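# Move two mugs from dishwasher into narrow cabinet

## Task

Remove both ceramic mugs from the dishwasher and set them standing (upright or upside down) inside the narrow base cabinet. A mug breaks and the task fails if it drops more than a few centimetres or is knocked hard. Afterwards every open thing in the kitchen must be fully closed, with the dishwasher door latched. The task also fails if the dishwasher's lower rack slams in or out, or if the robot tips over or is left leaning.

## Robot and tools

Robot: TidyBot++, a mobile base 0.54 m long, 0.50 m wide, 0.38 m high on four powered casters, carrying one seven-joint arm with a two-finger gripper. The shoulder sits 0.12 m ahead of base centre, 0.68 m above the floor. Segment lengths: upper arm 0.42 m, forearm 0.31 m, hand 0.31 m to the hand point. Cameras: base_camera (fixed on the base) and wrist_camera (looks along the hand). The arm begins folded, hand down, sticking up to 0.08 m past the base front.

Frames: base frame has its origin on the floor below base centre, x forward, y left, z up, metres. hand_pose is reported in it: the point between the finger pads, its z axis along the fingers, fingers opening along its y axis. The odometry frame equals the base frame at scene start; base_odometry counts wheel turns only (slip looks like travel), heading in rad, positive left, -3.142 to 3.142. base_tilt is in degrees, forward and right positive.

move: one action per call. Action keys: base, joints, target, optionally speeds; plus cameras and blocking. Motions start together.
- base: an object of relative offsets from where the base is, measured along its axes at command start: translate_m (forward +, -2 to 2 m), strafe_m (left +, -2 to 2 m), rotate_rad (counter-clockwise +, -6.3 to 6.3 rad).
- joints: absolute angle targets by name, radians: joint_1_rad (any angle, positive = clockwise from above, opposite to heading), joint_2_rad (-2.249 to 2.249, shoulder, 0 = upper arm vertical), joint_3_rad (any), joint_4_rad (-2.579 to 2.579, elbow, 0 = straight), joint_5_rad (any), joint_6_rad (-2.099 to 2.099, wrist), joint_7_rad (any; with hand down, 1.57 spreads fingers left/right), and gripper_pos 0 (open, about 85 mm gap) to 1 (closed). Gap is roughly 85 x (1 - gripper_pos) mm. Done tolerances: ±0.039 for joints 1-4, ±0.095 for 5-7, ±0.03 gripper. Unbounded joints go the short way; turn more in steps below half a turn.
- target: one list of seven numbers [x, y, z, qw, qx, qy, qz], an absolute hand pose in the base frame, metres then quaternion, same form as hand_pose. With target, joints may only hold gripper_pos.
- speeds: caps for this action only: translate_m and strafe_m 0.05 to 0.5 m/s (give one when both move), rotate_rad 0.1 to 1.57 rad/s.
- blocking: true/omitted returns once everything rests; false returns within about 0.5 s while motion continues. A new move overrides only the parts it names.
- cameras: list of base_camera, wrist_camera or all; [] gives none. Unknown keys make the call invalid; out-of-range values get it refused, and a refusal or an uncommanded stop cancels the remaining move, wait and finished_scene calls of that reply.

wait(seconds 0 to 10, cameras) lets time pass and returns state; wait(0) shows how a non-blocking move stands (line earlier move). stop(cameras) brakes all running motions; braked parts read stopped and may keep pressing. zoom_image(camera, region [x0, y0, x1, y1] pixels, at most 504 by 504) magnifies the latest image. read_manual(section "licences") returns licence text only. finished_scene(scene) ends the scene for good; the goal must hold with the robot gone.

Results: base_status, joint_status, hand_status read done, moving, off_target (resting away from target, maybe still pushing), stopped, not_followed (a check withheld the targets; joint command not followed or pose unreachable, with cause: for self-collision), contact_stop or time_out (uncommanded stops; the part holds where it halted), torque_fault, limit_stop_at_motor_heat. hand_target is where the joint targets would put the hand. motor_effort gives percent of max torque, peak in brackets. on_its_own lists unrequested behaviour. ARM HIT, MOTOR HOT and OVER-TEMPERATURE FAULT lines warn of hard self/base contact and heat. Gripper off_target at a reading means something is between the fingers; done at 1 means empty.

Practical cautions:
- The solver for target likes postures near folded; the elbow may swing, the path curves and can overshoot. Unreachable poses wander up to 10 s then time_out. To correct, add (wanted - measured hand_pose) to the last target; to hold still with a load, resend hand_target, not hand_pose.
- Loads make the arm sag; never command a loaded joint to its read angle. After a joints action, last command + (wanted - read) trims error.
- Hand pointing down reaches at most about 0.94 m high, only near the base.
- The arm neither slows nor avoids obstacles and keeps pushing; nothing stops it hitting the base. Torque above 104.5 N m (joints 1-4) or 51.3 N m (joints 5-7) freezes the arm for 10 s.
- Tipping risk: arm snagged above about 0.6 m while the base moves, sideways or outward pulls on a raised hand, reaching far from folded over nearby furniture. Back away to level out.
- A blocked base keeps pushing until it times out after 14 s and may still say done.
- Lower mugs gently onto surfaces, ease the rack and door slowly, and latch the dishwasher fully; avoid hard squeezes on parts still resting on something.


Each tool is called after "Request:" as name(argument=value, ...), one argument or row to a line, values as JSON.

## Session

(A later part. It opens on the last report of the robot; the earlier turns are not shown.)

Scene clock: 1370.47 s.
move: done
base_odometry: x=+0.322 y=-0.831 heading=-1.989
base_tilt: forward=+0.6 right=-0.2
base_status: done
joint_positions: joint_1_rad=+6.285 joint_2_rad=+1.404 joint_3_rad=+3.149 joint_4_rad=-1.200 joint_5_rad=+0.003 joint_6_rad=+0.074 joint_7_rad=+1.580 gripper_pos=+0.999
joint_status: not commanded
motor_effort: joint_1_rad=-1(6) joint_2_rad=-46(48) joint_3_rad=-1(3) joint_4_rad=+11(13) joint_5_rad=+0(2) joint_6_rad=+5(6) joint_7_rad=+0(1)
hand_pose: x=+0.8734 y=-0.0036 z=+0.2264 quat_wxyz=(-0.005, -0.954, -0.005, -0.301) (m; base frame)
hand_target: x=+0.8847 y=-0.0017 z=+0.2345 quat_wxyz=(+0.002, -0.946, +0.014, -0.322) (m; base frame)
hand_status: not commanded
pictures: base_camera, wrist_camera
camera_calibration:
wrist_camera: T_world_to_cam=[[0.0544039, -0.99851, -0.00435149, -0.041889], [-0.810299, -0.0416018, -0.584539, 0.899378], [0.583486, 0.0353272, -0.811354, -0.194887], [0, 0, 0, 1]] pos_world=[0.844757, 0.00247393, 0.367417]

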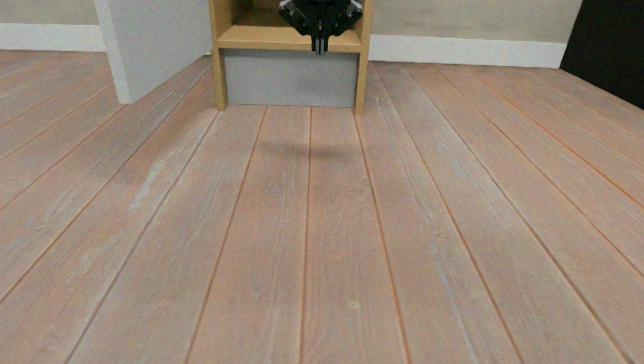

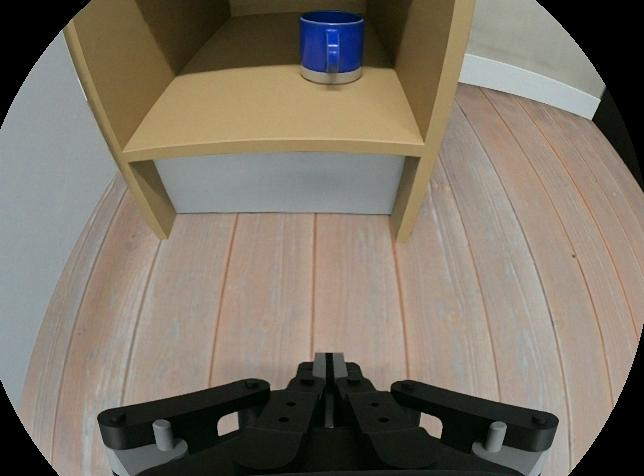

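Request:
move(
  joints={"joint_2_rad": 0.49, "joint_4_rad": -1.727, "joint_6_rad": -0.96, "gripper_pos": 0.0},
  cameras=[],
)

Request:
move(
  base={"rotate_rad": 1.559},
  speeds={"rotate_rad": 0.8},
  cameras=["wrist_camera", "base_camera"],
)

Scene clock: 1384.00 s.
move: done
base_odometry: x=+0.322 y=-0.831 heading=-1.989
base_tilt: forward=+0.5 right=-0.3
base_status: not commanded
joint_positions: joint_1_rad=+6.285 joint_2_rad=+0.498 joint_3_rad=+3.149 joint_4_rad=-1.715 joint_5_rad=+0.003 joint_6_rad=-0.904 joint_7_rad=+1.580 gripper_pos=+0.000
joint_status: all done
motor_effort: joint_1_rad=-1(1) joint_2_rad=-30(49) joint_3_rad=+0(1) joint_4_rad=+14(15) joint_5_rad=-2(2) joint_6_rad=+0(6) joint_7_rad=+0(1)
hand_pose: x=+0.5794 y=-0.0032 z=+0.5520 quat_wxyz=(-0.003, -1.000, -0.002, -0.012) (m; base frame)
hand_target: x=+0.5570 y=-0.0011 z=+0.5526 quat_wxyz=(-0.002, -1.000, +0.018, +0.018) (m; base frame)
hand_status: not commanded
pictures: none
No camera images: "cameras" was empty.

Scene clock: 1386.83 s.
move: done
base_odometry: x=+0.322 y=-0.831 heading=-0.430
base_tilt: forward=+0.5 right=-0.4
base_status: done
joint_positions: joint_1_rad=+6.284 joint_2_rad=+0.498 joint_3_rad=+3.147 joint_4_rad=-1.715 joint_5_rad=+0.003 joint_6_rad=-0.906 joint_7_rad=+1.580 gripper_pos=+0.000
joint_status: not commanded
motor_effort: joint_1_rad=-1(5) joint_2_rad=-30(31) joint_3_rad=+0(3) joint_4_rad=+14(14) joint_5_rad=-1(3) joint_6_rad=-1(1) joint_7_rad=+0(1)
hand_pose: x=+0.5787 y=-0.0020 z=+0.5520 quat_wxyz=(-0.002, -1.000, -0.003, -0.011) (m; base frame)
hand_target: x=+0.5570 y=-0.0011 z=+0.5526 quat_wxyz=(-0.002, -1.000, +0.018, +0.018) (m; base frame)
hand_status: not commanded
pictures: base_camera, wrist_camera
camera_calibration:
wrist_camera: T_world_to_cam=[[0.0350322, -0.998731, -0.0361892, 0.00606898], [-0.998758, -0.0337031, -0.0367054, 0.657481], [0.0354392, 0.0374301, -0.998671, 0.661703], [0, 0, 0, 1]] pos_world=[0.633002, 0.0034528, 0.685176]

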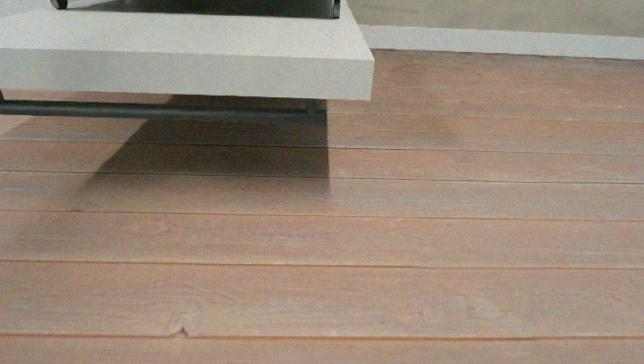

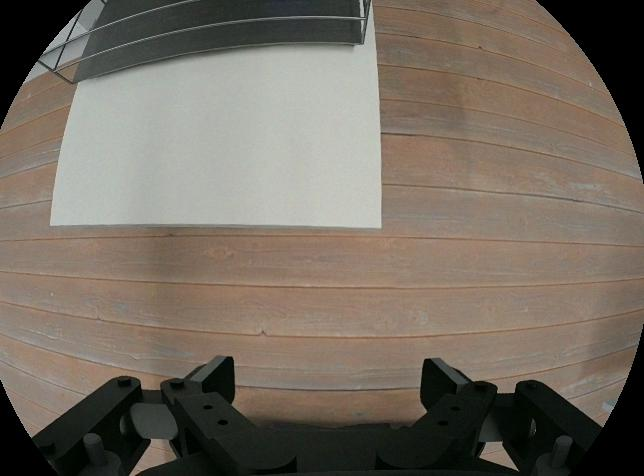

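Request:
move(
  base={"rotate_rad": 0.02, "translate_m": 0.3, "strafe_m": 0.1},
  speeds={"translate_m": 0.3},
  cameras=["wrist_camera", "base_camera"],
)

Scene clock: 1404.37 s.
move: done
base_odometry: x=+0.637 y=-0.866 heading=-0.409
base_tilt: forward=+0.6 right=-0.3
base_status: done
joint_positions: joint_1_rad=+6.284 joint_2_rad=+0.495 joint_3_rad=+3.147 joint_4_rad=-1.720 joint_5_rad=+0.003 joint_6_rad=-0.910 joint_7_rad=+1.580 gripper_pos=+0.000
joint_status: not commanded
motor_effort: joint_1_rad=-1(4) joint_2_rad=-30(31) joint_3_rad=+0(3) joint_4_rad=+14(15) joint_5_rad=-1(3) joint_6_rad=+0(2) joint_7_rad=+0(1)
hand_pose: x=+0.5755 y=-0.0021 z=+0.5519 quat_wxyz=(-0.002, -1.000, -0.003, -0.008) (m; base frame)
hand_target: x=+0.5570 y=-0.0011 z=+0.5526 quat_wxyz=(-0.002, -1.000, +0.018, +0.018) (m; base frame)
hand_status: not commanded
pictures: base_camera, wrist_camera
camera_calibration:
wrist_camera: T_world_to_cam=[[0.034415, -0.99874, -0.0365145, 0.00654592], [-0.998977, -0.0333044, -0.0305998, 0.651109], [0.0293452, 0.0375302, -0.998865, 0.66535], [0, 0, 0, 1]] pos_world=[0.630692, 0.00325172, 0.684757]

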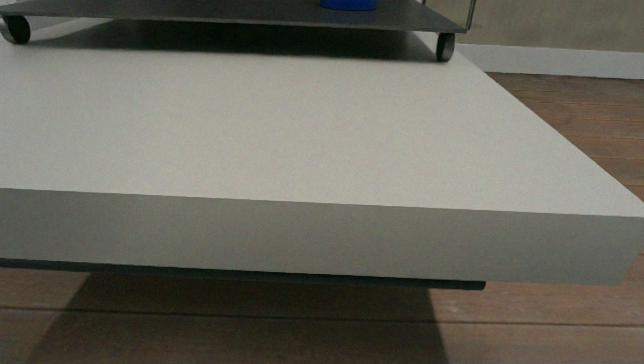

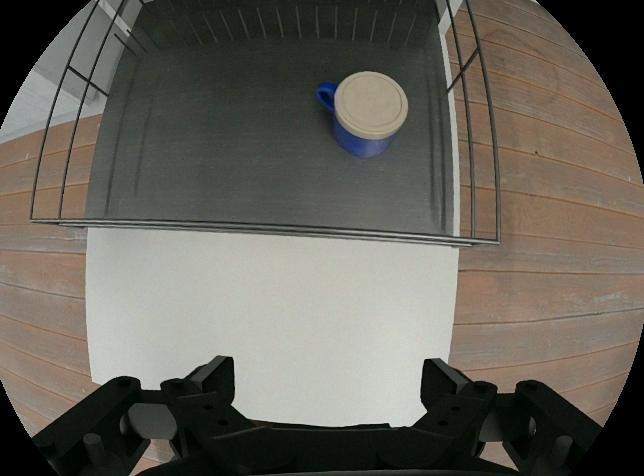

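Request:
zoom_image(
  camera="wrist_camera",
  region=[280, 30, 440, 180],
)

Scaled by 3.150.

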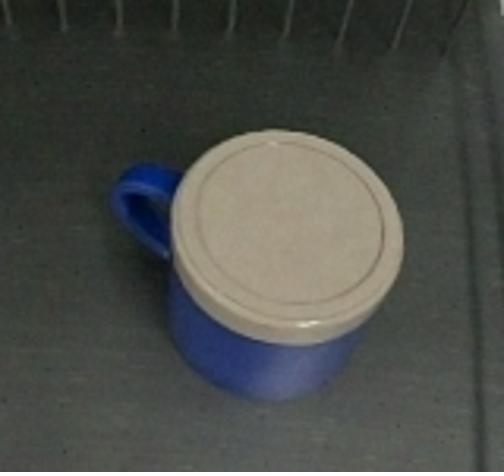

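Request:
move(
  base={"translate_m": 0.045},
  speeds={"translate_m": 0.1},
  joints={"joint_2_rad": 1.104, "joint_4_rad": -0.787, "joint_6_rad": -1.298, "joint_7_rad": -0.575},
  cameras=["wrist_camera", "base_camera"],
)

Scene clock: 1445.23 s.
move: done
base_odometry: x=+0.678 y=-0.883 heading=-0.409
base_tilt: forward=+0.5 right=-0.3
base_status: done
joint_positions: joint_1_rad=+6.284 joint_2_rad=+1.076 joint_3_rad=+3.147 joint_4_rad=-0.809 joint_5_rad=+0.003 joint_6_rad=-1.243 joint_7_rad=-0.527 gripper_pos=+0.000
joint_status: all done
motor_effort: joint_1_rad=-1(2) joint_2_rad=-46(48) joint_3_rad=-1(1) joint_4_rad=+16(17) joint_5_rad=-1(3) joint_6_rad=+0(2) joint_7_rad=+0(1)
hand_pose: x=+0.7927 y=-0.0027 z=+0.4733 quat_wxyz=(+0.004, -0.497, +0.867, -0.007) (m; base frame)
hand_target: x=+0.7784 y=-0.0013 z=+0.4612 quat_wxyz=(-0.022, -0.476, +0.879, +0.009) (m; base frame)
hand_status: not commanded
pictures: base_camera, wrist_camera
camera_calibration:
wrist_camera: T_world_to_cam=[[-0.875785, 0.479279, -0.0573826, 0.730921], [0.480717, 0.876768, -0.0137437, -0.312863], [0.0437242, -0.0396214, -0.998258, 0.568579], [0, 0, 0, 1]] pos_world=[0.765667, -0.0534787, 0.605231]

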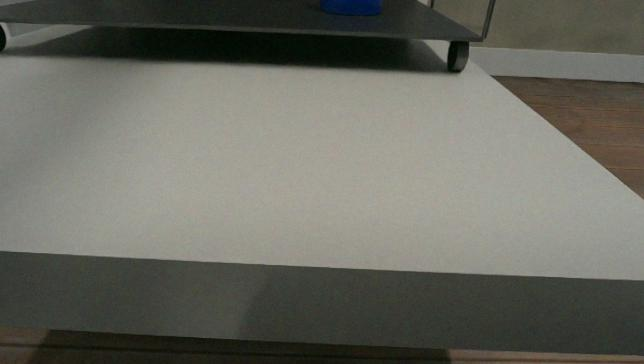

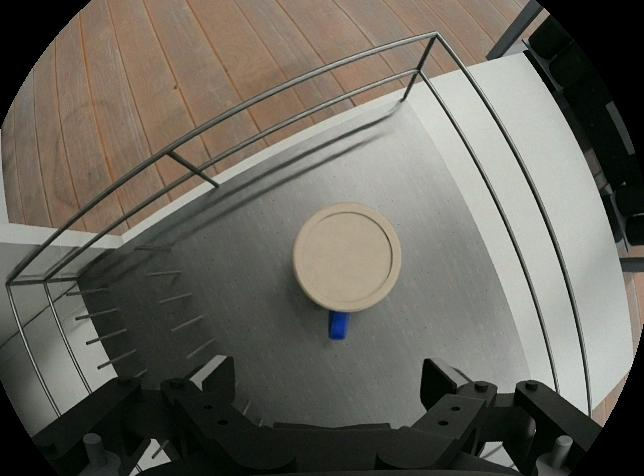

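Request:
zoom_image(
  camera="wrist_camera",
  region=[260, 180, 440, 360],
)

Scaled by 2.800.

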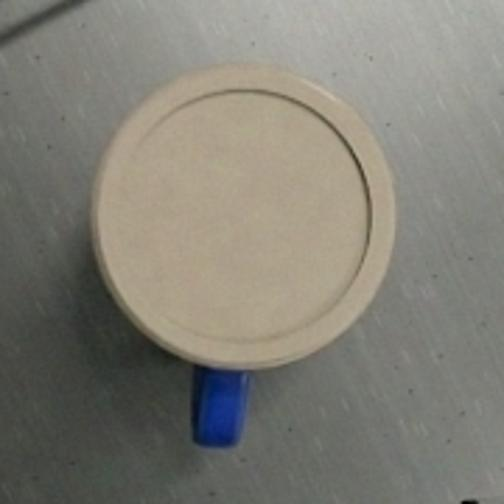

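Request:
move(
  base={"strafe_m": 0.005},
  joints={"joint_2_rad": 1.198, "joint_4_rad": -0.855, "joint_6_rad": -1.083, "joint_7_rad": -0.625},
  cameras=["wrist_camera"],
)

Request:
zoom_image(
  camera="wrist_camera",
  region=[220, 160, 460, 420],
)

Scene clock: 1480.50 s.
move: done
base_odometry: x=+0.680 y=-0.879 heading=-0.409
base_tilt: forward=+0.6 right=-0.3
base_status: done
joint_positions: joint_1_rad=+6.284 joint_2_rad=+1.187 joint_3_rad=+3.147 joint_4_rad=-0.854 joint_5_rad=+0.003 joint_6_rad=-1.122 joint_7_rad=-0.579 gripper_pos=+0.000
joint_status: all done
motor_effort: joint_1_rad=-1(5) joint_2_rad=-47(52) joint_3_rad=-1(2) joint_4_rad=+15(17) joint_5_rad=-1(3) joint_6_rad=-2(3) joint_7_rad=+0(1)
hand_pose: x=+0.7829 y=-0.0026 z=+0.3858 quat_wxyz=(-0.011, -0.475, +0.880, +0.002) (m; base frame)
hand_target: x=+0.7911 y=-0.0015 z=+0.3779 quat_wxyz=(+0.001, -0.455, +0.891, -0.004) (m; base frame)
hand_status: not commanded
pictures: wrist_camera
camera_calibration:
wrist_camera: T_world_to_cam=[[-0.851598, 0.523466, -0.0276396, 0.687038], [0.524146, 0.851056, -0.0312218, -0.336772], [0.0071793, -0.0410756, -0.99913, 0.510616], [0, 0, 0, 1]] pos_world=[0.757932, -0.0520559, 0.518647]

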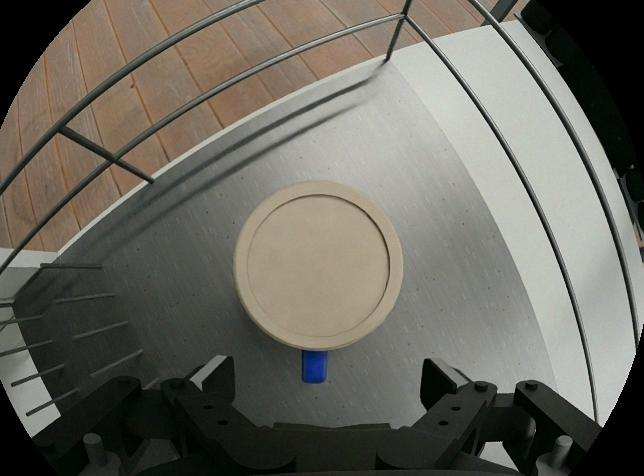

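Scaled by 1.938.

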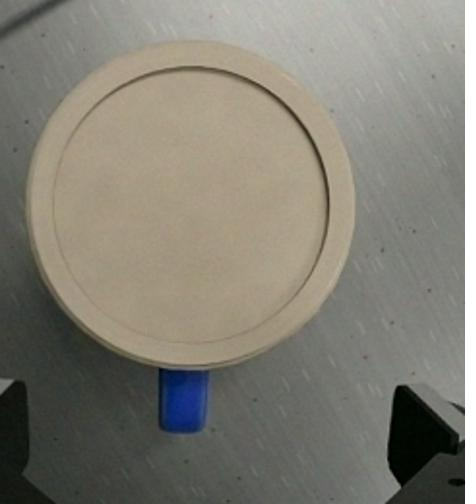

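Request:
move(
  joints={"joint_2_rad": 1.257, "joint_4_rad": -0.812, "joint_6_rad": -1.035},
  cameras=["wrist_camera"],
)

Request:
zoom_image(
  camera="wrist_camera",
  region=[220, 160, 460, 420],
)

Scene clock: 1500.33 s.
move: done
base_odometry: x=+0.680 y=-0.879 heading=-0.409
base_tilt: forward=+0.6 right=-0.4
base_status: not commanded
joint_positions: joint_1_rad=+6.284 joint_2_rad=+1.232 joint_3_rad=+3.147 joint_4_rad=-0.825 joint_5_rad=+0.003 joint_6_rad=-1.084 joint_7_rad=-0.579 gripper_pos=+0.000
joint_status: all done
motor_effort: joint_1_rad=-1(1) joint_2_rad=-48(49) joint_3_rad=-1(1) joint_4_rad=+14(15) joint_5_rad=-1(2) joint_6_rad=-1(1) joint_7_rad=+0(0)
hand_pose: x=+0.7941 y=-0.0026 z=+0.3635 quat_wxyz=(-0.001, -0.475, +0.880, -0.003) (m; base frame)
hand_target: x=+0.8071 y=-0.0015 z=+0.3503 quat_wxyz=(+0.016, -0.455, +0.890, -0.011) (m; base frame)
hand_status: not commanded
pictures: wrist_camera
camera_calibration:
wrist_camera: T_world_to_cam=[[-0.850671, 0.523658, -0.0462655, 0.701952], [0.524899, 0.850933, -0.019858, -0.348021], [0.02897, -0.0411773, -0.998732, 0.470767], [0, 0, 0, 1]] pos_world=[0.766168, -0.0520559, 0.495735]

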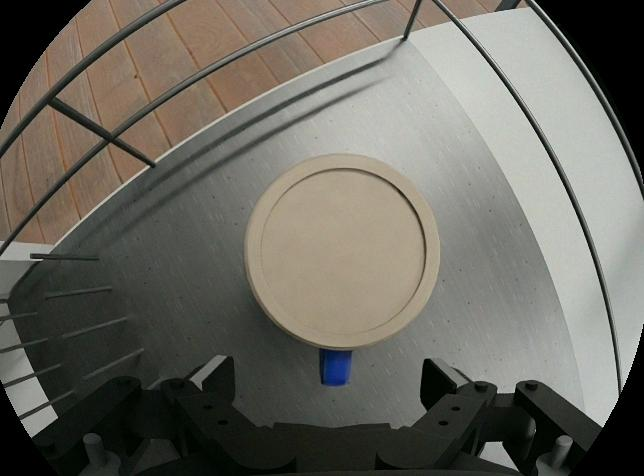

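Scaled by 1.938.

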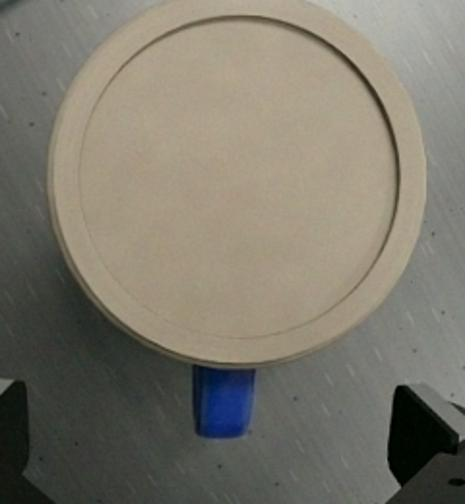

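Request:
move(
  base={"strafe_m": 0.002},
  joints={"joint_2_rad": 1.308, "joint_4_rad": -0.835, "joint_6_rad": -0.977},
  cameras=["wrist_camera", "base_camera"],
)

Request:
zoom_image(
  camera="wrist_camera",
  region=[220, 200, 460, 460],
)

Scene clock: 1524.23 s.
move: done
base_odometry: x=+0.681 y=-0.877 heading=-0.410
base_tilt: forward=+0.6 right=-0.3
base_status: done
joint_positions: joint_1_rad=+6.284 joint_2_rad=+1.286 joint_3_rad=+3.147 joint_4_rad=-0.830 joint_5_rad=+0.003 joint_6_rad=-1.027 joint_7_rad=-0.580 gripper_pos=+0.000
joint_status: all done
motor_effort: joint_1_rad=-1(5) joint_2_rad=-47(50) joint_3_rad=-1(2) joint_4_rad=+14(16) joint_5_rad=-1(2) joint_6_rad=-1(1) joint_7_rad=+0(1)
hand_pose: x=+0.7912 y=-0.0025 z=+0.3257 quat_wxyz=(-0.002, -0.475, +0.880, -0.003) (m; base frame)
hand_target: x=+0.7963 y=-0.0016 z=+0.3096 quat_wxyz=(+0.008, -0.455, +0.891, -0.007) (m; base frame)
hand_status: not commanded
pictures: base_camera, wrist_camera
camera_calibration:
wrist_camera: T_world_to_cam=[[-0.850948, 0.523386, -0.0442169, 0.697337], [0.524578, 0.8511, -0.0211305, -0.346618], [0.0265736, -0.0411762, -0.998798, 0.43505], [0, 0, 0, 1]] pos_world=[0.763665, -0.0520561, 0.458037]

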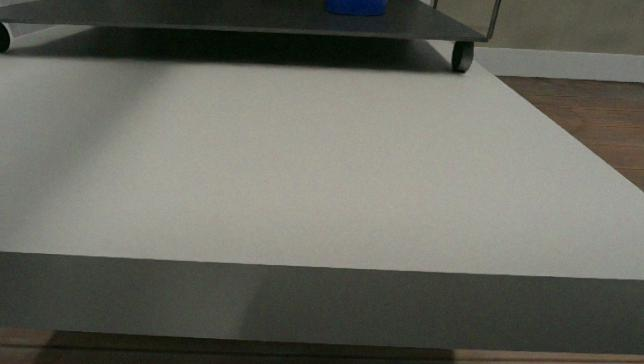

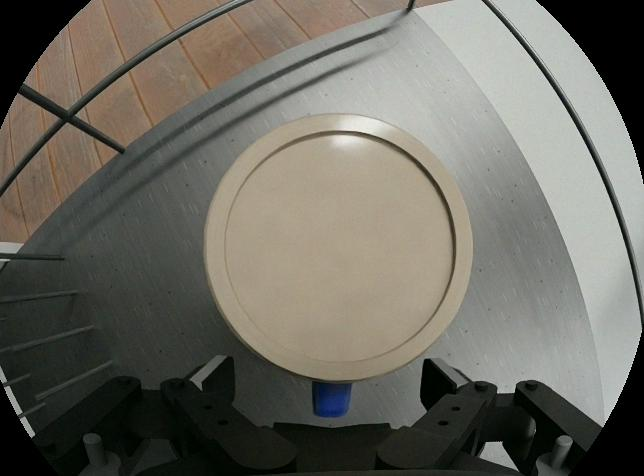

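Scaled by 1.938.

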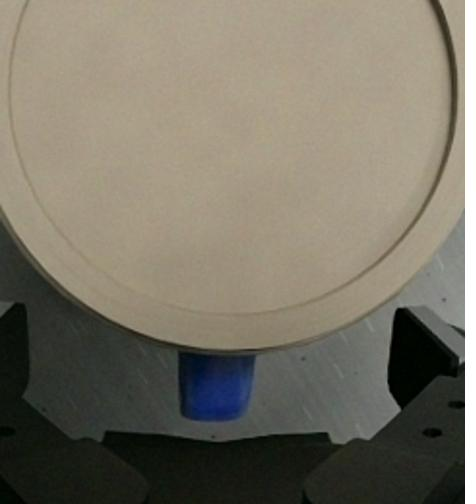

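Request:
move(
  joints={"gripper_pos": 0.75},
  cameras=["wrist_camera"],
)

Request:
move(
  joints={"gripper_pos": 0.88},
  cameras=["wrist_camera"],
)

Scene clock: 1530.73 s.
move: done
base_odometry: x=+0.681 y=-0.877 heading=-0.410
base_tilt: forward=+0.6 right=-0.3
base_status: not commanded
joint_positions: joint_1_rad=+6.284 joint_2_rad=+1.286 joint_3_rad=+3.147 joint_4_rad=-0.830 joint_5_rad=+0.003 joint_6_rad=-1.027 joint_7_rad=-0.580 gripper_pos=+0.750
joint_status: all done
motor_effort: joint_1_rad=-1(1) joint_2_rad=-47(48) joint_3_rad=-1(1) joint_4_rad=+14(15) joint_5_rad=-1(2) joint_6_rad=+0(1) joint_7_rad=+0(0)
hand_pose: x=+0.7912 y=-0.0025 z=+0.3257 quat_wxyz=(-0.002, -0.475, +0.880, -0.003) (m; base frame)
hand_target: x=+0.7963 y=-0.0016 z=+0.3096 quat_wxyz=(+0.008, -0.455, +0.891, -0.007) (m; base frame)
hand_status: not commanded
pictures: wrist_camera
camera_calibration:
wrist_camera: T_world_to_cam=[[-0.850948, 0.523386, -0.0442169, 0.697337], [0.524578, 0.8511, -0.0211305, -0.346618], [0.0265736, -0.0411762, -0.998798, 0.43505], [0, 0, 0, 1]] pos_world=[0.763665, -0.0520561, 0.458037]

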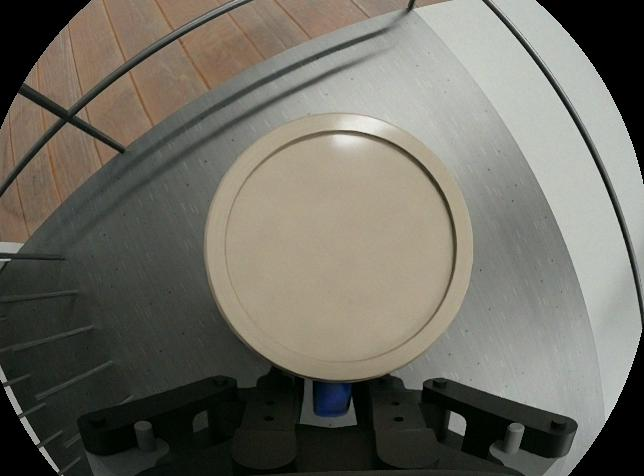

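Scene clock: 1531.30 s.
move: done
base_odometry: x=+0.681 y=-0.877 heading=-0.410
base_tilt: forward=+0.6 right=-0.3
base_status: not commanded
joint_positions: joint_1_rad=+6.284 joint_2_rad=+1.285 joint_3_rad=+3.147 joint_4_rad=-0.830 joint_5_rad=+0.003 joint_6_rad=-1.026 joint_7_rad=-0.581 gripper_pos=+0.861
joint_status: all done
motor_effort: joint_1_rad=-1(2) joint_2_rad=-46(48) joint_3_rad=-1(1) joint_4_rad=+13(15) joint_5_rad=-1(2) joint_6_rad=+0(1) joint_7_rad=+0(1)
hand_pose: x=+0.7915 y=-0.0025 z=+0.3260 quat_wxyz=(-0.002, -0.475, +0.880, -0.003) (m; base frame)
hand_target: x=+0.7963 y=-0.0016 z=+0.3096 quat_wxyz=(+0.008, -0.455, +0.891, -0.007) (m; base frame)
hand_status: not commanded
pictures: wrist_camera
camera_calibration:
wrist_camera: T_world_to_cam=[[-0.850412, 0.52417, -0.0452244, 0.697476], [0.525389, 0.850613, -0.0206053, -0.347635], [0.0276678, -0.0412834, -0.998764, 0.434493], [0, 0, 0, 1]] pos_world=[0.763764, -0.0519558, 0.458336]

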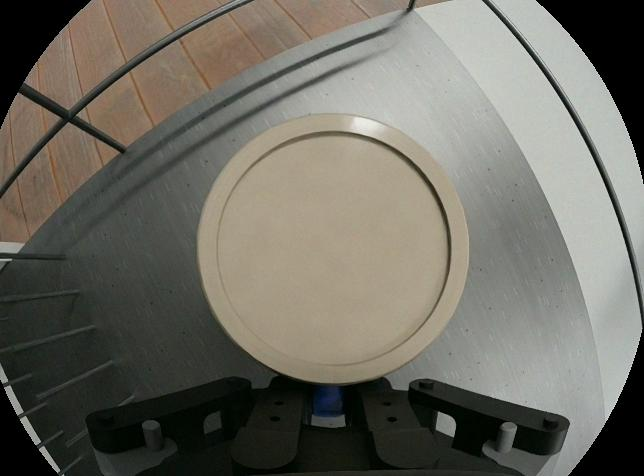

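Request:
move(
  joints={"gripper_pos": 0.93},
  cameras=[],
)

Request:
move(
  joints={"joint_2_rad": 1.16, "joint_4_rad": -0.85, "joint_6_rad": -1.173},
  cameras=["wrist_camera", "base_camera"],
)

Scene clock: 1536.13 s.
move: off_target
base_odometry: x=+0.681 y=-0.877 heading=-0.410
base_tilt: forward=+0.6 right=-0.3
base_status: not commanded
joint_positions: joint_1_rad=+6.284 joint_2_rad=+1.285 joint_3_rad=+3.147 joint_4_rad=-0.830 joint_5_rad=+0.003 joint_6_rad=-1.026 joint_7_rad=-0.581 gripper_pos=+0.864
joint_status: gripper_pos off_target (ended at +0.864, target +0.930)
motor_effort: joint_1_rad=-1(1) joint_2_rad=-45(45) joint_3_rad=+0(1) joint_4_rad=+13(14) joint_5_rad=-1(2) joint_6_rad=+0(1) joint_7_rad=+1(1)
hand_pose: x=+0.7915 y=-0.0025 z=+0.3260 quat_wxyz=(-0.002, -0.475, +0.880, -0.003) (m; base frame)
hand_target: x=+0.7963 y=-0.0016 z=+0.3096 quat_wxyz=(+0.008, -0.455, +0.891, -0.007) (m; base frame)
hand_status: not commanded
pictures: none
No camera images: "cameras" was empty.

Scene clock: 1537.33 s.
move: done
base_odometry: x=+0.681 y=-0.877 heading=-0.410
base_tilt: forward=+0.6 right=-0.3
base_status: not commanded
joint_positions: joint_1_rad=+6.284 joint_2_rad=+1.166 joint_3_rad=+3.147 joint_4_rad=-0.855 joint_5_rad=+0.003 joint_6_rad=-1.124 joint_7_rad=-0.581 gripper_pos=+0.864
joint_status: all done
motor_effort: joint_1_rad=-1(2) joint_2_rad=-50(55) joint_3_rad=+0(1) joint_4_rad=+16(17) joint_5_rad=-1(2) joint_6_rad=+0(2) joint_7_rad=+0(1)
hand_pose: x=+0.7878 y=-0.0025 z=+0.3994 quat_wxyz=(-0.003, -0.474, +0.880, -0.002) (m; base frame)
hand_target: x=+0.7764 y=-0.0015 z=+0.4051 quat_wxyz=(-0.020, -0.454, +0.891, +0.007) (m; base frame)
hand_status: not commanded
pictures: base_camera, wrist_camera
camera_calibration:
wrist_camera: T_world_to_cam=[[-0.850143, 0.524837, -0.0424676, 0.696346], [0.525983, 0.850206, -0.0221788, -0.344021], [0.0244659, -0.0411924, -0.998852, 0.510382], [0, 0, 0, 1]] pos_world=[0.760456, -0.0519552, 0.531738]

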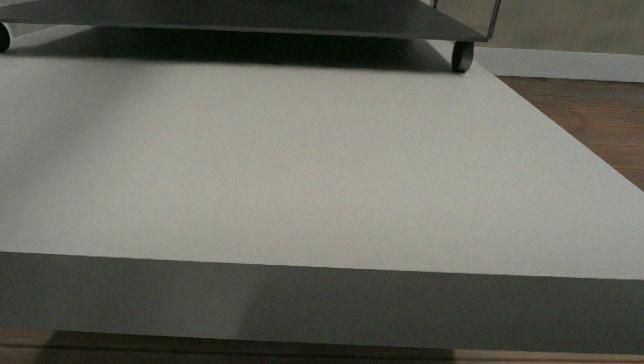

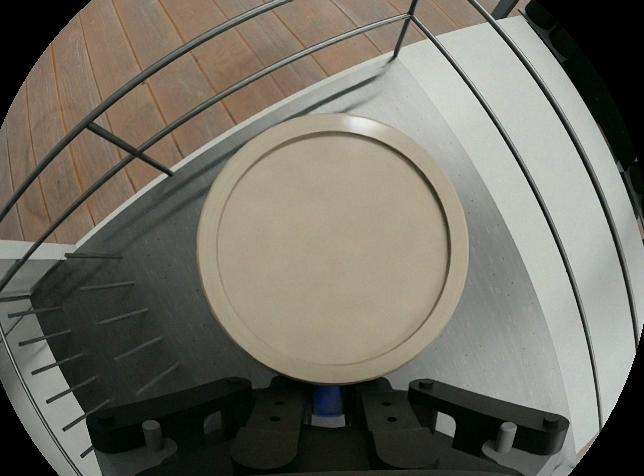

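Request:
move(
  joints={"joint_2_rad": 1.07, "joint_4_rad": -0.80, "joint_6_rad": -1.295},
  cameras=[],
)

Request:
move(
  joints={"joint_2_rad": 0.76, "joint_4_rad": -1.20, "joint_6_rad": -1.22},
  cameras=["wrist_camera"],
)

Scene clock: 1546.90 s.
move: done
base_odometry: x=+0.681 y=-0.877 heading=-0.410
base_tilt: forward=+0.6 right=-0.3
base_status: not commanded
joint_positions: joint_1_rad=+6.284 joint_2_rad=+1.077 joint_3_rad=+3.147 joint_4_rad=-0.820 joint_5_rad=+0.003 joint_6_rad=-1.241 joint_7_rad=-0.581 gripper_pos=+0.864
joint_status: all done
motor_effort: joint_1_rad=-1(1) joint_2_rad=-50(54) joint_3_rad=+0(1) joint_4_rad=+17(19) joint_5_rad=-1(2) joint_6_rad=-1(2) joint_7_rad=+0(0)
hand_pose: x=+0.7885 y=-0.0024 z=+0.4694 quat_wxyz=(+0.000, -0.474, +0.880, -0.004) (m; base frame)
hand_target: x=+0.7812 y=-0.0013 z=+0.4799 quat_wxyz=(-0.011, -0.454, +0.891, +0.003) (m; base frame)
hand_status: not commanded
pictures: none
No camera images: "cameras" was empty.

Scene clock: 1548.50 s.
move: done
base_odometry: x=+0.681 y=-0.877 heading=-0.410
base_tilt: forward=+0.6 right=-0.3
base_status: not commanded
joint_positions: joint_1_rad=+6.284 joint_2_rad=+0.776 joint_3_rad=+3.147 joint_4_rad=-1.195 joint_5_rad=+0.003 joint_6_rad=-1.241 joint_7_rad=-0.581 gripper_pos=+0.864
joint_status: all done
motor_effort: joint_1_rad=-1(1) joint_2_rad=-42(51) joint_3_rad=+0(1) joint_4_rad=+16(18) joint_5_rad=-1(2) joint_6_rad=-1(3) joint_7_rad=+0(1)
hand_pose: x=+0.6815 y=-0.0023 z=+0.5490 quat_wxyz=(-0.032, -0.473, +0.880, +0.014) (m; base frame)
hand_target: x=+0.6878 y=-0.0014 z=+0.5564 quat_wxyz=(-0.018, -0.454, +0.891, +0.007) (m; base frame)
hand_status: not commanded
pictures: wrist_camera
camera_calibration:
wrist_camera: T_world_to_cam=[[-0.849848, 0.52681, 0.0151209, 0.580439], [0.525316, 0.84905, -0.0561918, -0.26577], [-0.0424408, -0.0398112, -0.998305, 0.707784], [0, 0, 0, 1]] pos_world=[0.662938, -0.0519515, 0.682873]

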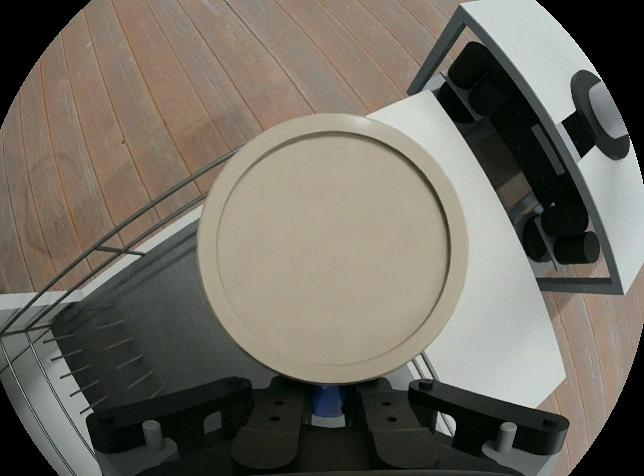

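Request:
move(
  base={"translate_m": -0.25},
  speeds={"translate_m": 0.25},
  cameras=[],
)

Request:
move(
  base={"rotate_rad": -1.568},
  speeds={"rotate_rad": 0.5},
  joints={"joint_7_rad": 1.53, "joint_2_rad": 0.60, "joint_4_rad": -1.40, "joint_6_rad": -1.15},
  cameras=["wrist_camera", "base_camera"],
)

Scene clock: 1557.47 s.
move: done
base_odometry: x=+0.452 y=-0.777 heading=-0.409
base_tilt: forward=+0.6 right=-0.3
base_status: done
joint_positions: joint_1_rad=+6.284 joint_2_rad=+0.776 joint_3_rad=+3.147 joint_4_rad=-1.202 joint_5_rad=+0.003 joint_6_rad=-1.241 joint_7_rad=-0.581 gripper_pos=+0.864
joint_status: not commanded
motor_effort: joint_1_rad=-1(3) joint_2_rad=-42(45) joint_3_rad=+0(1) joint_4_rad=+17(17) joint_5_rad=-1(2) joint_6_rad=-1(3) joint_7_rad=+0(0)
hand_pose: x=+0.6782 y=-0.0024 z=+0.5474 quat_wxyz=(-0.035, -0.473, +0.880, +0.016) (m; base frame)
hand_target: x=+0.6878 y=-0.0014 z=+0.5564 quat_wxyz=(-0.018, -0.454, +0.891, +0.007) (m; base frame)
hand_status: not commanded
pictures: none
No camera images: "cameras" was empty.

Scene clock: 1561.33 s.
move: done
base_odometry: x=+0.452 y=-0.777 heading=-1.977
base_tilt: forward=+0.6 right=-0.4
base_status: done
joint_positions: joint_1_rad=+6.286 joint_2_rad=+0.627 joint_3_rad=+3.148 joint_4_rad=-1.398 joint_5_rad=+0.003 joint_6_rad=-1.204 joint_7_rad=+1.485 gripper_pos=+0.864
joint_status: all done
motor_effort: joint_1_rad=-1(6) joint_2_rad=-37(43) joint_3_rad=+0(3) joint_4_rad=+16(17) joint_5_rad=+0(3) joint_6_rad=-1(3) joint_7_rad=+0(1)
hand_pose: x=+0.6213 y=-0.0040 z=+0.5746 quat_wxyz=(-0.005, -0.998, +0.046, +0.043) (m; base frame)
hand_target: x=+0.6399 y=-0.0013 z=+0.5869 quat_wxyz=(-0.002, -1.000, +0.023, +0.004) (m; base frame)
hand_status: not commanded
pictures: base_camera, wrist_camera
camera_calibration:
wrist_camera: T_world_to_cam=[[-0.0674614, -0.997262, -0.0302925, 0.0636362], [-0.995255, 0.0651299, 0.0722856, 0.636456], [-0.0701147, 0.0350253, -0.996924, 0.747402], [0, 0, 0, 1]] pos_world=[0.690133, -0.00416837, 0.701024]

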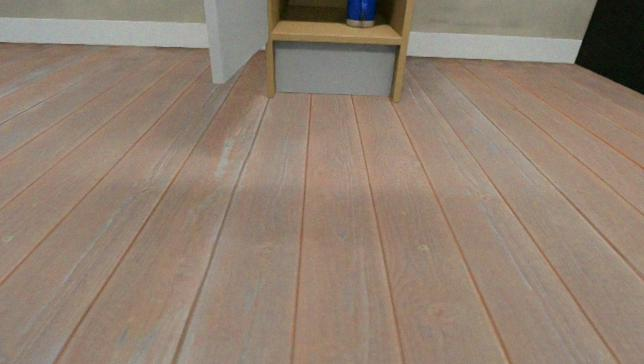

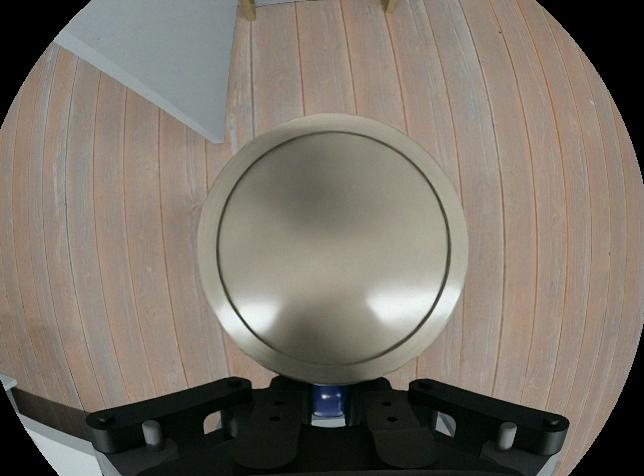

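Request:
move(
  base={"translate_m": 0.16, "strafe_m": 0.039},
  speeds={"translate_m": 0.2},
  joints={"joint_7_rad": 1.615},
  cameras=["wrist_camera", "base_camera"],
)

Scene clock: 1587.00 s.
move: done
base_odometry: x=+0.424 y=-0.940 heading=-1.978
base_tilt: forward=+0.6 right=-0.3
base_status: done
joint_positions: joint_1_rad=+6.286 joint_2_rad=+0.623 joint_3_rad=+3.148 joint_4_rad=-1.403 joint_5_rad=+0.003 joint_6_rad=-1.198 joint_7_rad=+1.584 gripper_pos=+0.864
joint_status: all done
motor_effort: joint_1_rad=-1(2) joint_2_rad=-37(39) joint_3_rad=+0(1) joint_4_rad=+16(18) joint_5_rad=-1(2) joint_6_rad=+0(2) joint_7_rad=+0(1)
hand_pose: x=+0.6214 y=-0.0040 z=+0.5754 quat_wxyz=(-0.003, -0.999, -0.003, +0.041) (m; base frame)
hand_target: x=+0.6399 y=-0.0013 z=+0.5869 quat_wxyz=(-0.001, -1.000, -0.020, +0.004) (m; base frame)
hand_status: not commanded
pictures: base_camera, wrist_camera
camera_calibration:
wrist_camera: T_world_to_cam=[[0.0312269, -0.998761, -0.0387561, 0.00723392], [-0.997133, -0.0338031, 0.0677008, 0.639954], [-0.0689269, 0.0365309, -0.996953, 0.747473], [0, 0, 0, 1]] pos_world=[0.689415, 0.00155155, 0.70215]

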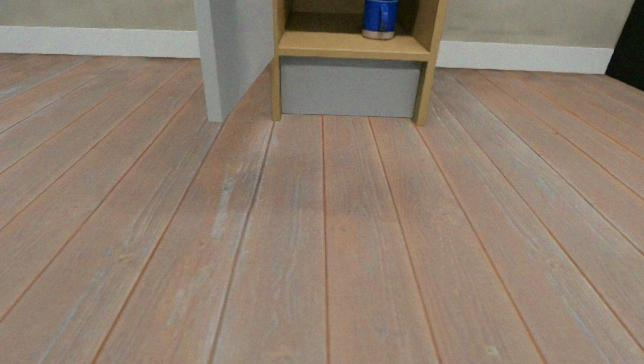

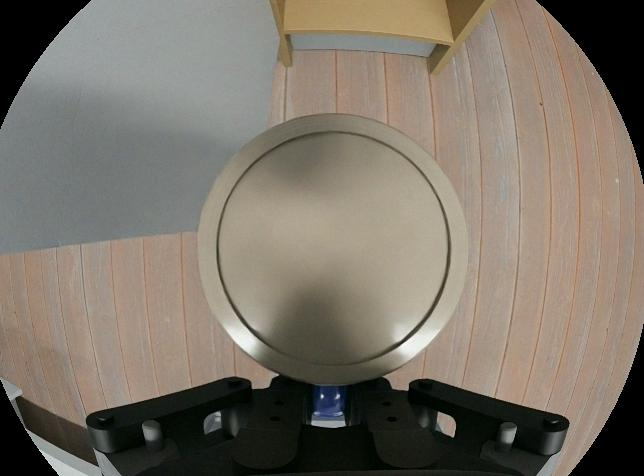

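Request:
zoom_image(
  camera="base_camera",
  region=[190, 0, 450, 150],
)

Scaled by 1.938.

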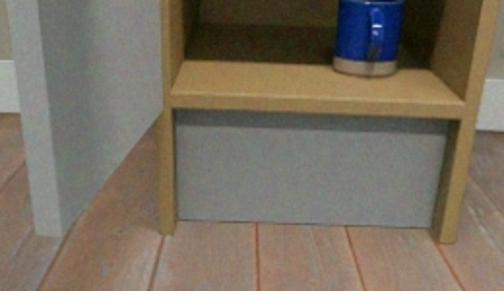

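Request:
move(
  cameras=["all"],
)

Scene clock: 1626.17 s.
base_odometry: x=+0.424 y=-0.940 heading=-1.978
base_tilt: forward=+0.6 right=-0.3
base_status: done
joint_positions: joint_1_rad=+6.286 joint_2_rad=+0.623 joint_3_rad=+3.148 joint_4_rad=-1.403 joint_5_rad=+0.003 joint_6_rad=-1.198 joint_7_rad=+1.584 gripper_pos=+0.864
joint_status: all done
motor_effort: joint_1_rad=-1(2) joint_2_rad=-37(39) joint_3_rad=+0(1) joint_4_rad=+16(18) joint_5_rad=-1(2) joint_6_rad=-1(2) joint_7_rad=+0(1)
hand_pose: x=+0.6214 y=-0.0040 z=+0.5754 quat_wxyz=(-0.003, -0.999, -0.003, +0.041) (m; base frame)
hand_target: x=+0.6399 y=-0.0013 z=+0.5869 quat_wxyz=(-0.001, -1.000, -0.020, +0.004) (m; base frame)
hand_status: not commanded
pictures: base_camera, wrist_camera
camera_calibration:
wrist_camera: T_world_to_cam=[[0.0312269, -0.998761, -0.0387561, 0.00723392], [-0.997133, -0.0338031, 0.0677008, 0.639954], [-0.0689269, 0.0365309, -0.996953, 0.747473], [0, 0, 0, 1]] pos_world=[0.689415, 0.00155155, 0.70215]

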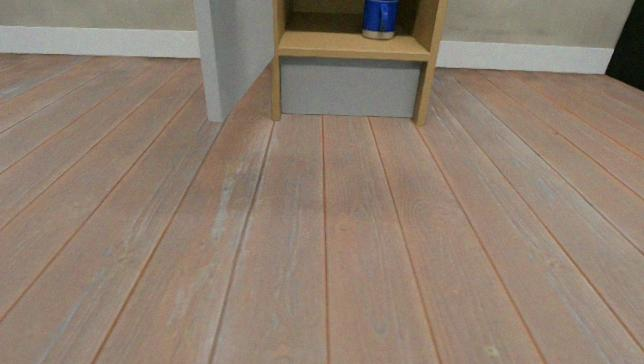

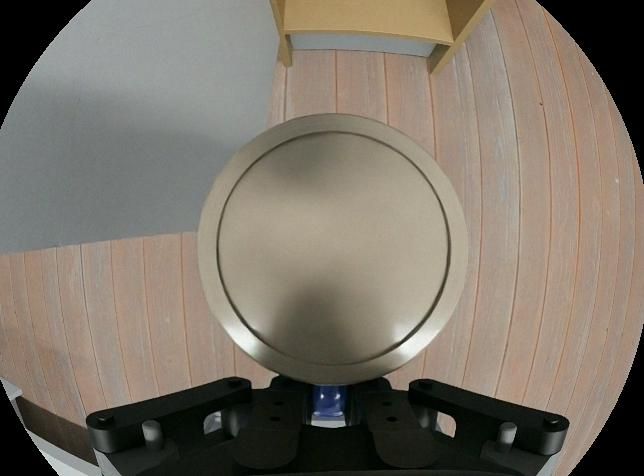

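Request:
move(
  joints={"joint_2_rad": 0.72, "joint_4_rad": -1.49, "joint_6_rad": -0.90},
  cameras=[],
)

Request:
move(
  joints={"joint_2_rad": 1.0, "joint_4_rad": -1.23, "joint_6_rad": -0.87},
  cameras=["base_camera"],
)

Scene clock: 1664.70 s.
move: done
base_odometry: x=+0.424 y=-0.940 heading=-1.978
base_tilt: forward=+0.6 right=-0.3
base_status: not commanded
joint_positions: joint_1_rad=+6.286 joint_2_rad=+0.727 joint_3_rad=+3.148 joint_4_rad=-1.494 joint_5_rad=+0.003 joint_6_rad=-0.956 joint_7_rad=+1.584 gripper_pos=+0.864
joint_status: all done
motor_effort: joint_1_rad=-1(1) joint_2_rad=-39(43) joint_3_rad=+0(1) joint_4_rad=+15(17) joint_5_rad=-1(2) joint_6_rad=+0(1) joint_7_rad=+0(1)
hand_pose: x=+0.6375 y=-0.0042 z=+0.4946 quat_wxyz=(-0.003, -1.000, -0.003, +0.018) (m; base frame)
hand_target: x=+0.6586 y=-0.0015 z=+0.4994 quat_wxyz=(-0.002, -1.000, -0.020, -0.016) (m; base frame)
hand_status: not commanded
pictures: none
No camera images: "cameras" was empty.

Scene clock: 1666.33 s.
move: done
base_odometry: x=+0.424 y=-0.940 heading=-1.978
base_tilt: forward=+0.6 right=-0.4
base_status: not commanded
joint_positions: joint_1_rad=+6.286 joint_2_rad=+1.002 joint_3_rad=+3.148 joint_4_rad=-1.259 joint_5_rad=+0.003 joint_6_rad=-0.925 joint_7_rad=+1.584 gripper_pos=+0.864
joint_status: all done
motor_effort: joint_1_rad=-1(1) joint_2_rad=-45(49) joint_3_rad=-1(1) joint_4_rad=+14(16) joint_5_rad=-1(2) joint_6_rad=+0(2) joint_7_rad=+0(1)
hand_pose: x=+0.7023 y=-0.0047 z=+0.3972 quat_wxyz=(-0.004, -1.000, -0.004, +0.022) (m; base frame)
hand_target: x=+0.7345 y=-0.0017 z=+0.4055 quat_wxyz=(-0.003, -1.000, -0.021, -0.021) (m; base frame)
hand_status: not commanded
pictures: base_camera

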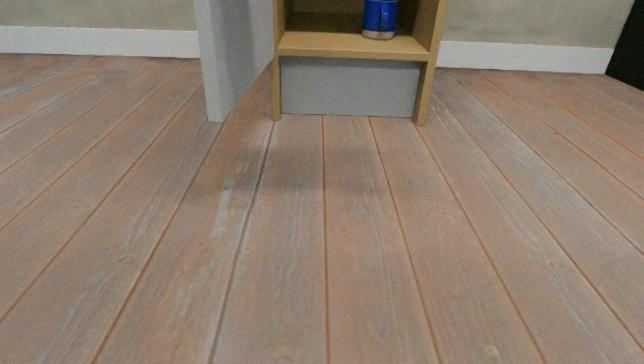

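Request:
move(
  joints={"joint_2_rad": 1.272, "joint_4_rad": -0.935, "joint_6_rad": -0.852},
  cameras=["base_camera"],
)

Scene clock: 1670.27 s.
move: done
base_odometry: x=+0.424 y=-0.940 heading=-1.978
base_tilt: forward=+0.6 right=-0.3
base_status: not commanded
joint_positions: joint_1_rad=+6.286 joint_2_rad=+1.276 joint_3_rad=+3.148 joint_4_rad=-0.964 joint_5_rad=+0.003 joint_6_rad=-0.907 joint_7_rad=+1.584 gripper_pos=+0.864
joint_status: all done
motor_effort: joint_1_rad=-1(1) joint_2_rad=-50(53) joint_3_rad=-1(1) joint_4_rad=+15(16) joint_5_rad=-1(2) joint_6_rad=+1(2) joint_7_rad=+0(1)
hand_pose: x=+0.7665 y=-0.0049 z=+0.2977 quat_wxyz=(-0.004, -1.000, -0.005, +0.003) (m; base frame)
hand_target: x=+0.7997 y=-0.0017 z=+0.3086 quat_wxyz=(-0.004, -0.999, -0.021, -0.041) (m; base frame)
hand_status: not commanded
pictures: base_camera

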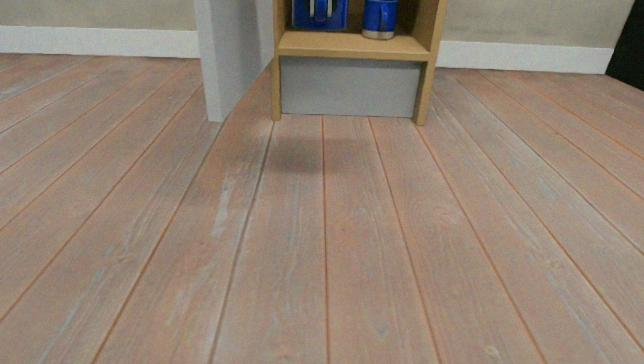

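Request:
zoom_image(
  camera="base_camera",
  region=[200, 0, 460, 130],
)

Scaled by 1.938.

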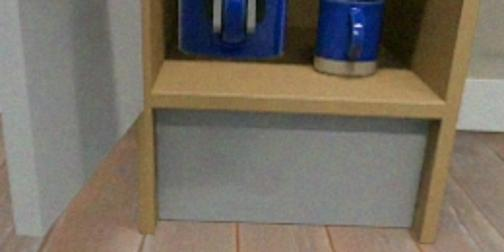

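Request:
move(
  joints={"joint_2_rad": 1.444, "joint_4_rad": -0.68, "joint_6_rad": -0.94},
  cameras=["base_camera"],
)

Request:
zoom_image(
  camera="base_camera",
  region=[200, 0, 460, 130],
)

Scene clock: 1697.03 s.
move: done
base_odometry: x=+0.424 y=-0.940 heading=-1.978
base_tilt: forward=+0.6 right=-0.3
base_status: not commanded
joint_positions: joint_1_rad=+6.286 joint_2_rad=+1.441 joint_3_rad=+3.148 joint_4_rad=-0.711 joint_5_rad=+0.003 joint_6_rad=-0.907 joint_7_rad=+1.584 gripper_pos=+0.864
joint_status: all done
motor_effort: joint_1_rad=-1(1) joint_2_rad=-53(55) joint_3_rad=-1(1) joint_4_rad=+16(18) joint_5_rad=-1(2) joint_6_rad=+1(2) joint_7_rad=+0(1)
hand_pose: x=+0.8246 y=-0.0048 z=+0.2532 quat_wxyz=(-0.005, -0.999, -0.006, -0.041) (m; base frame)
hand_target: x=+0.8280 y=-0.0014 z=+0.2594 quat_wxyz=(-0.004, -0.999, -0.022, -0.039) (m; base frame)
hand_status: not commanded
pictures: base_camera

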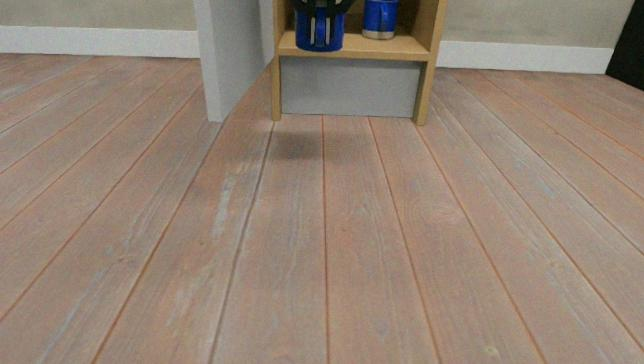

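Scaled by 1.938.

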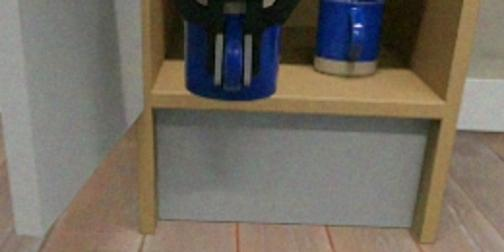

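Request:
move(
  joints={"joint_2_rad": 1.505, "joint_4_rad": -0.605, "joint_6_rad": -1.05},
  cameras=["base_camera", "wrist_camera"],
)

Request:
zoom_image(
  camera="base_camera",
  region=[200, 0, 460, 130],
)

Scene clock: 1702.13 s.
move: done
base_odometry: x=+0.424 y=-0.940 heading=-1.978
base_tilt: forward=+0.5 right=-0.4
base_status: not commanded
joint_positions: joint_1_rad=+6.286 joint_2_rad=+1.499 joint_3_rad=+3.148 joint_4_rad=-0.632 joint_5_rad=+0.003 joint_6_rad=-0.999 joint_7_rad=+1.584 gripper_pos=+0.864
joint_status: all done
motor_effort: joint_1_rad=-1(1) joint_2_rad=-53(55) joint_3_rad=-1(1) joint_4_rad=+16(18) joint_5_rad=-1(2) joint_6_rad=+0(2) joint_7_rad=+0(1)
hand_pose: x=+0.8085 y=-0.0046 z=+0.2335 quat_wxyz=(-0.005, -1.000, -0.006, -0.006) (m; base frame)
hand_target: x=+0.8029 y=-0.0013 z=+0.2368 quat_wxyz=(-0.002, -1.000, -0.022, +0.009) (m; base frame)
hand_status: not commanded
pictures: base_camera, wrist_camera
camera_calibration:
wrist_camera: T_world_to_cam=[[0.0405091, -0.998659, -0.0322367, -0.0215501], [-0.998889, -0.0396986, -0.0253976, 0.872779], [0.0240838, 0.0332297, -0.999158, 0.344953], [0, 0, 0, 1]] pos_world=[0.864375, 0.0016643, 0.366134]

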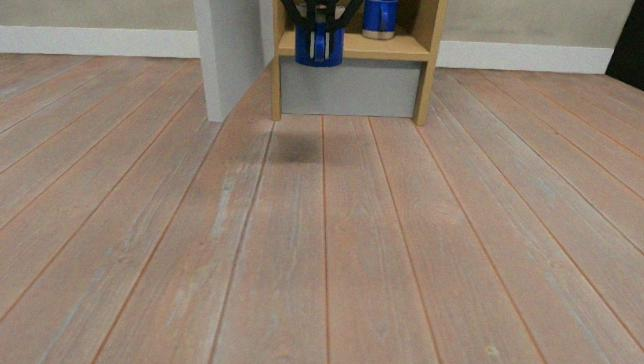

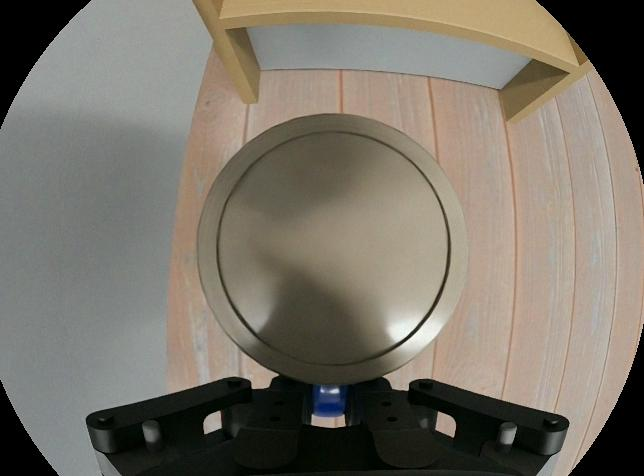

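Scaled by 1.938.

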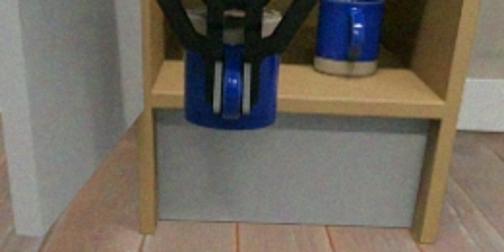

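Request:
move(
  base={"translate_m": 0.12},
  speeds={"translate_m": 0.1},
  joints={"joint_2_rad": 1.515},
  cameras=["base_camera", "wrist_camera"],
)

Request:
zoom_image(
  camera="base_camera",
  region=[200, 0, 460, 130],
)

Scene clock: 1714.40 s.
move: done
base_odometry: x=+0.377 y=-1.050 heading=-1.978
base_tilt: forward=+0.6 right=-0.3
base_status: done
joint_positions: joint_1_rad=+6.286 joint_2_rad=+1.508 joint_3_rad=+3.148 joint_4_rad=-0.629 joint_5_rad=+0.003 joint_6_rad=-1.004 joint_7_rad=+1.584 gripper_pos=+0.864
joint_status: all done
motor_effort: joint_1_rad=-1(6) joint_2_rad=-52(54) joint_3_rad=-1(3) joint_4_rad=+16(17) joint_5_rad=-1(2) joint_6_rad=+1(2) joint_7_rad=+0(1)
hand_pose: x=+0.8046 y=-0.0047 z=+0.2285 quat_wxyz=(-0.004, -1.000, -0.006, +0.000) (m; base frame)
hand_target: x=+0.7984 y=-0.0013 z=+0.2299 quat_wxyz=(-0.002, -1.000, -0.022, +0.014) (m; base frame)
hand_status: not commanded
pictures: base_camera, wrist_camera
camera_calibration:
wrist_camera: T_world_to_cam=[[0.0400677, -0.998663, -0.032666, -0.021094], [-0.999106, -0.0396013, -0.0148008, 0.866387], [0.0134874, 0.0332299, -0.999357, 0.348491], [0, 0, 0, 1]] pos_world=[0.861757, 0.001664, 0.360401]

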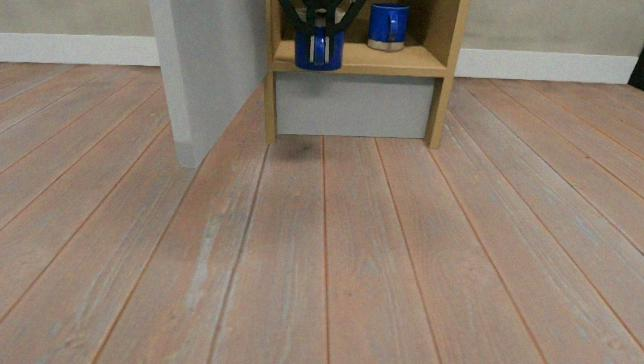

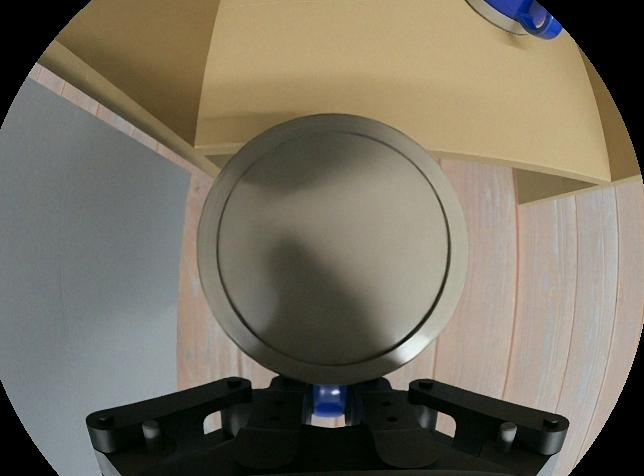

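Scaled by 1.938.

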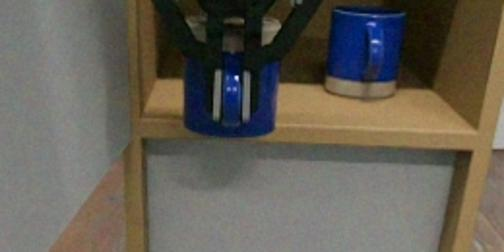

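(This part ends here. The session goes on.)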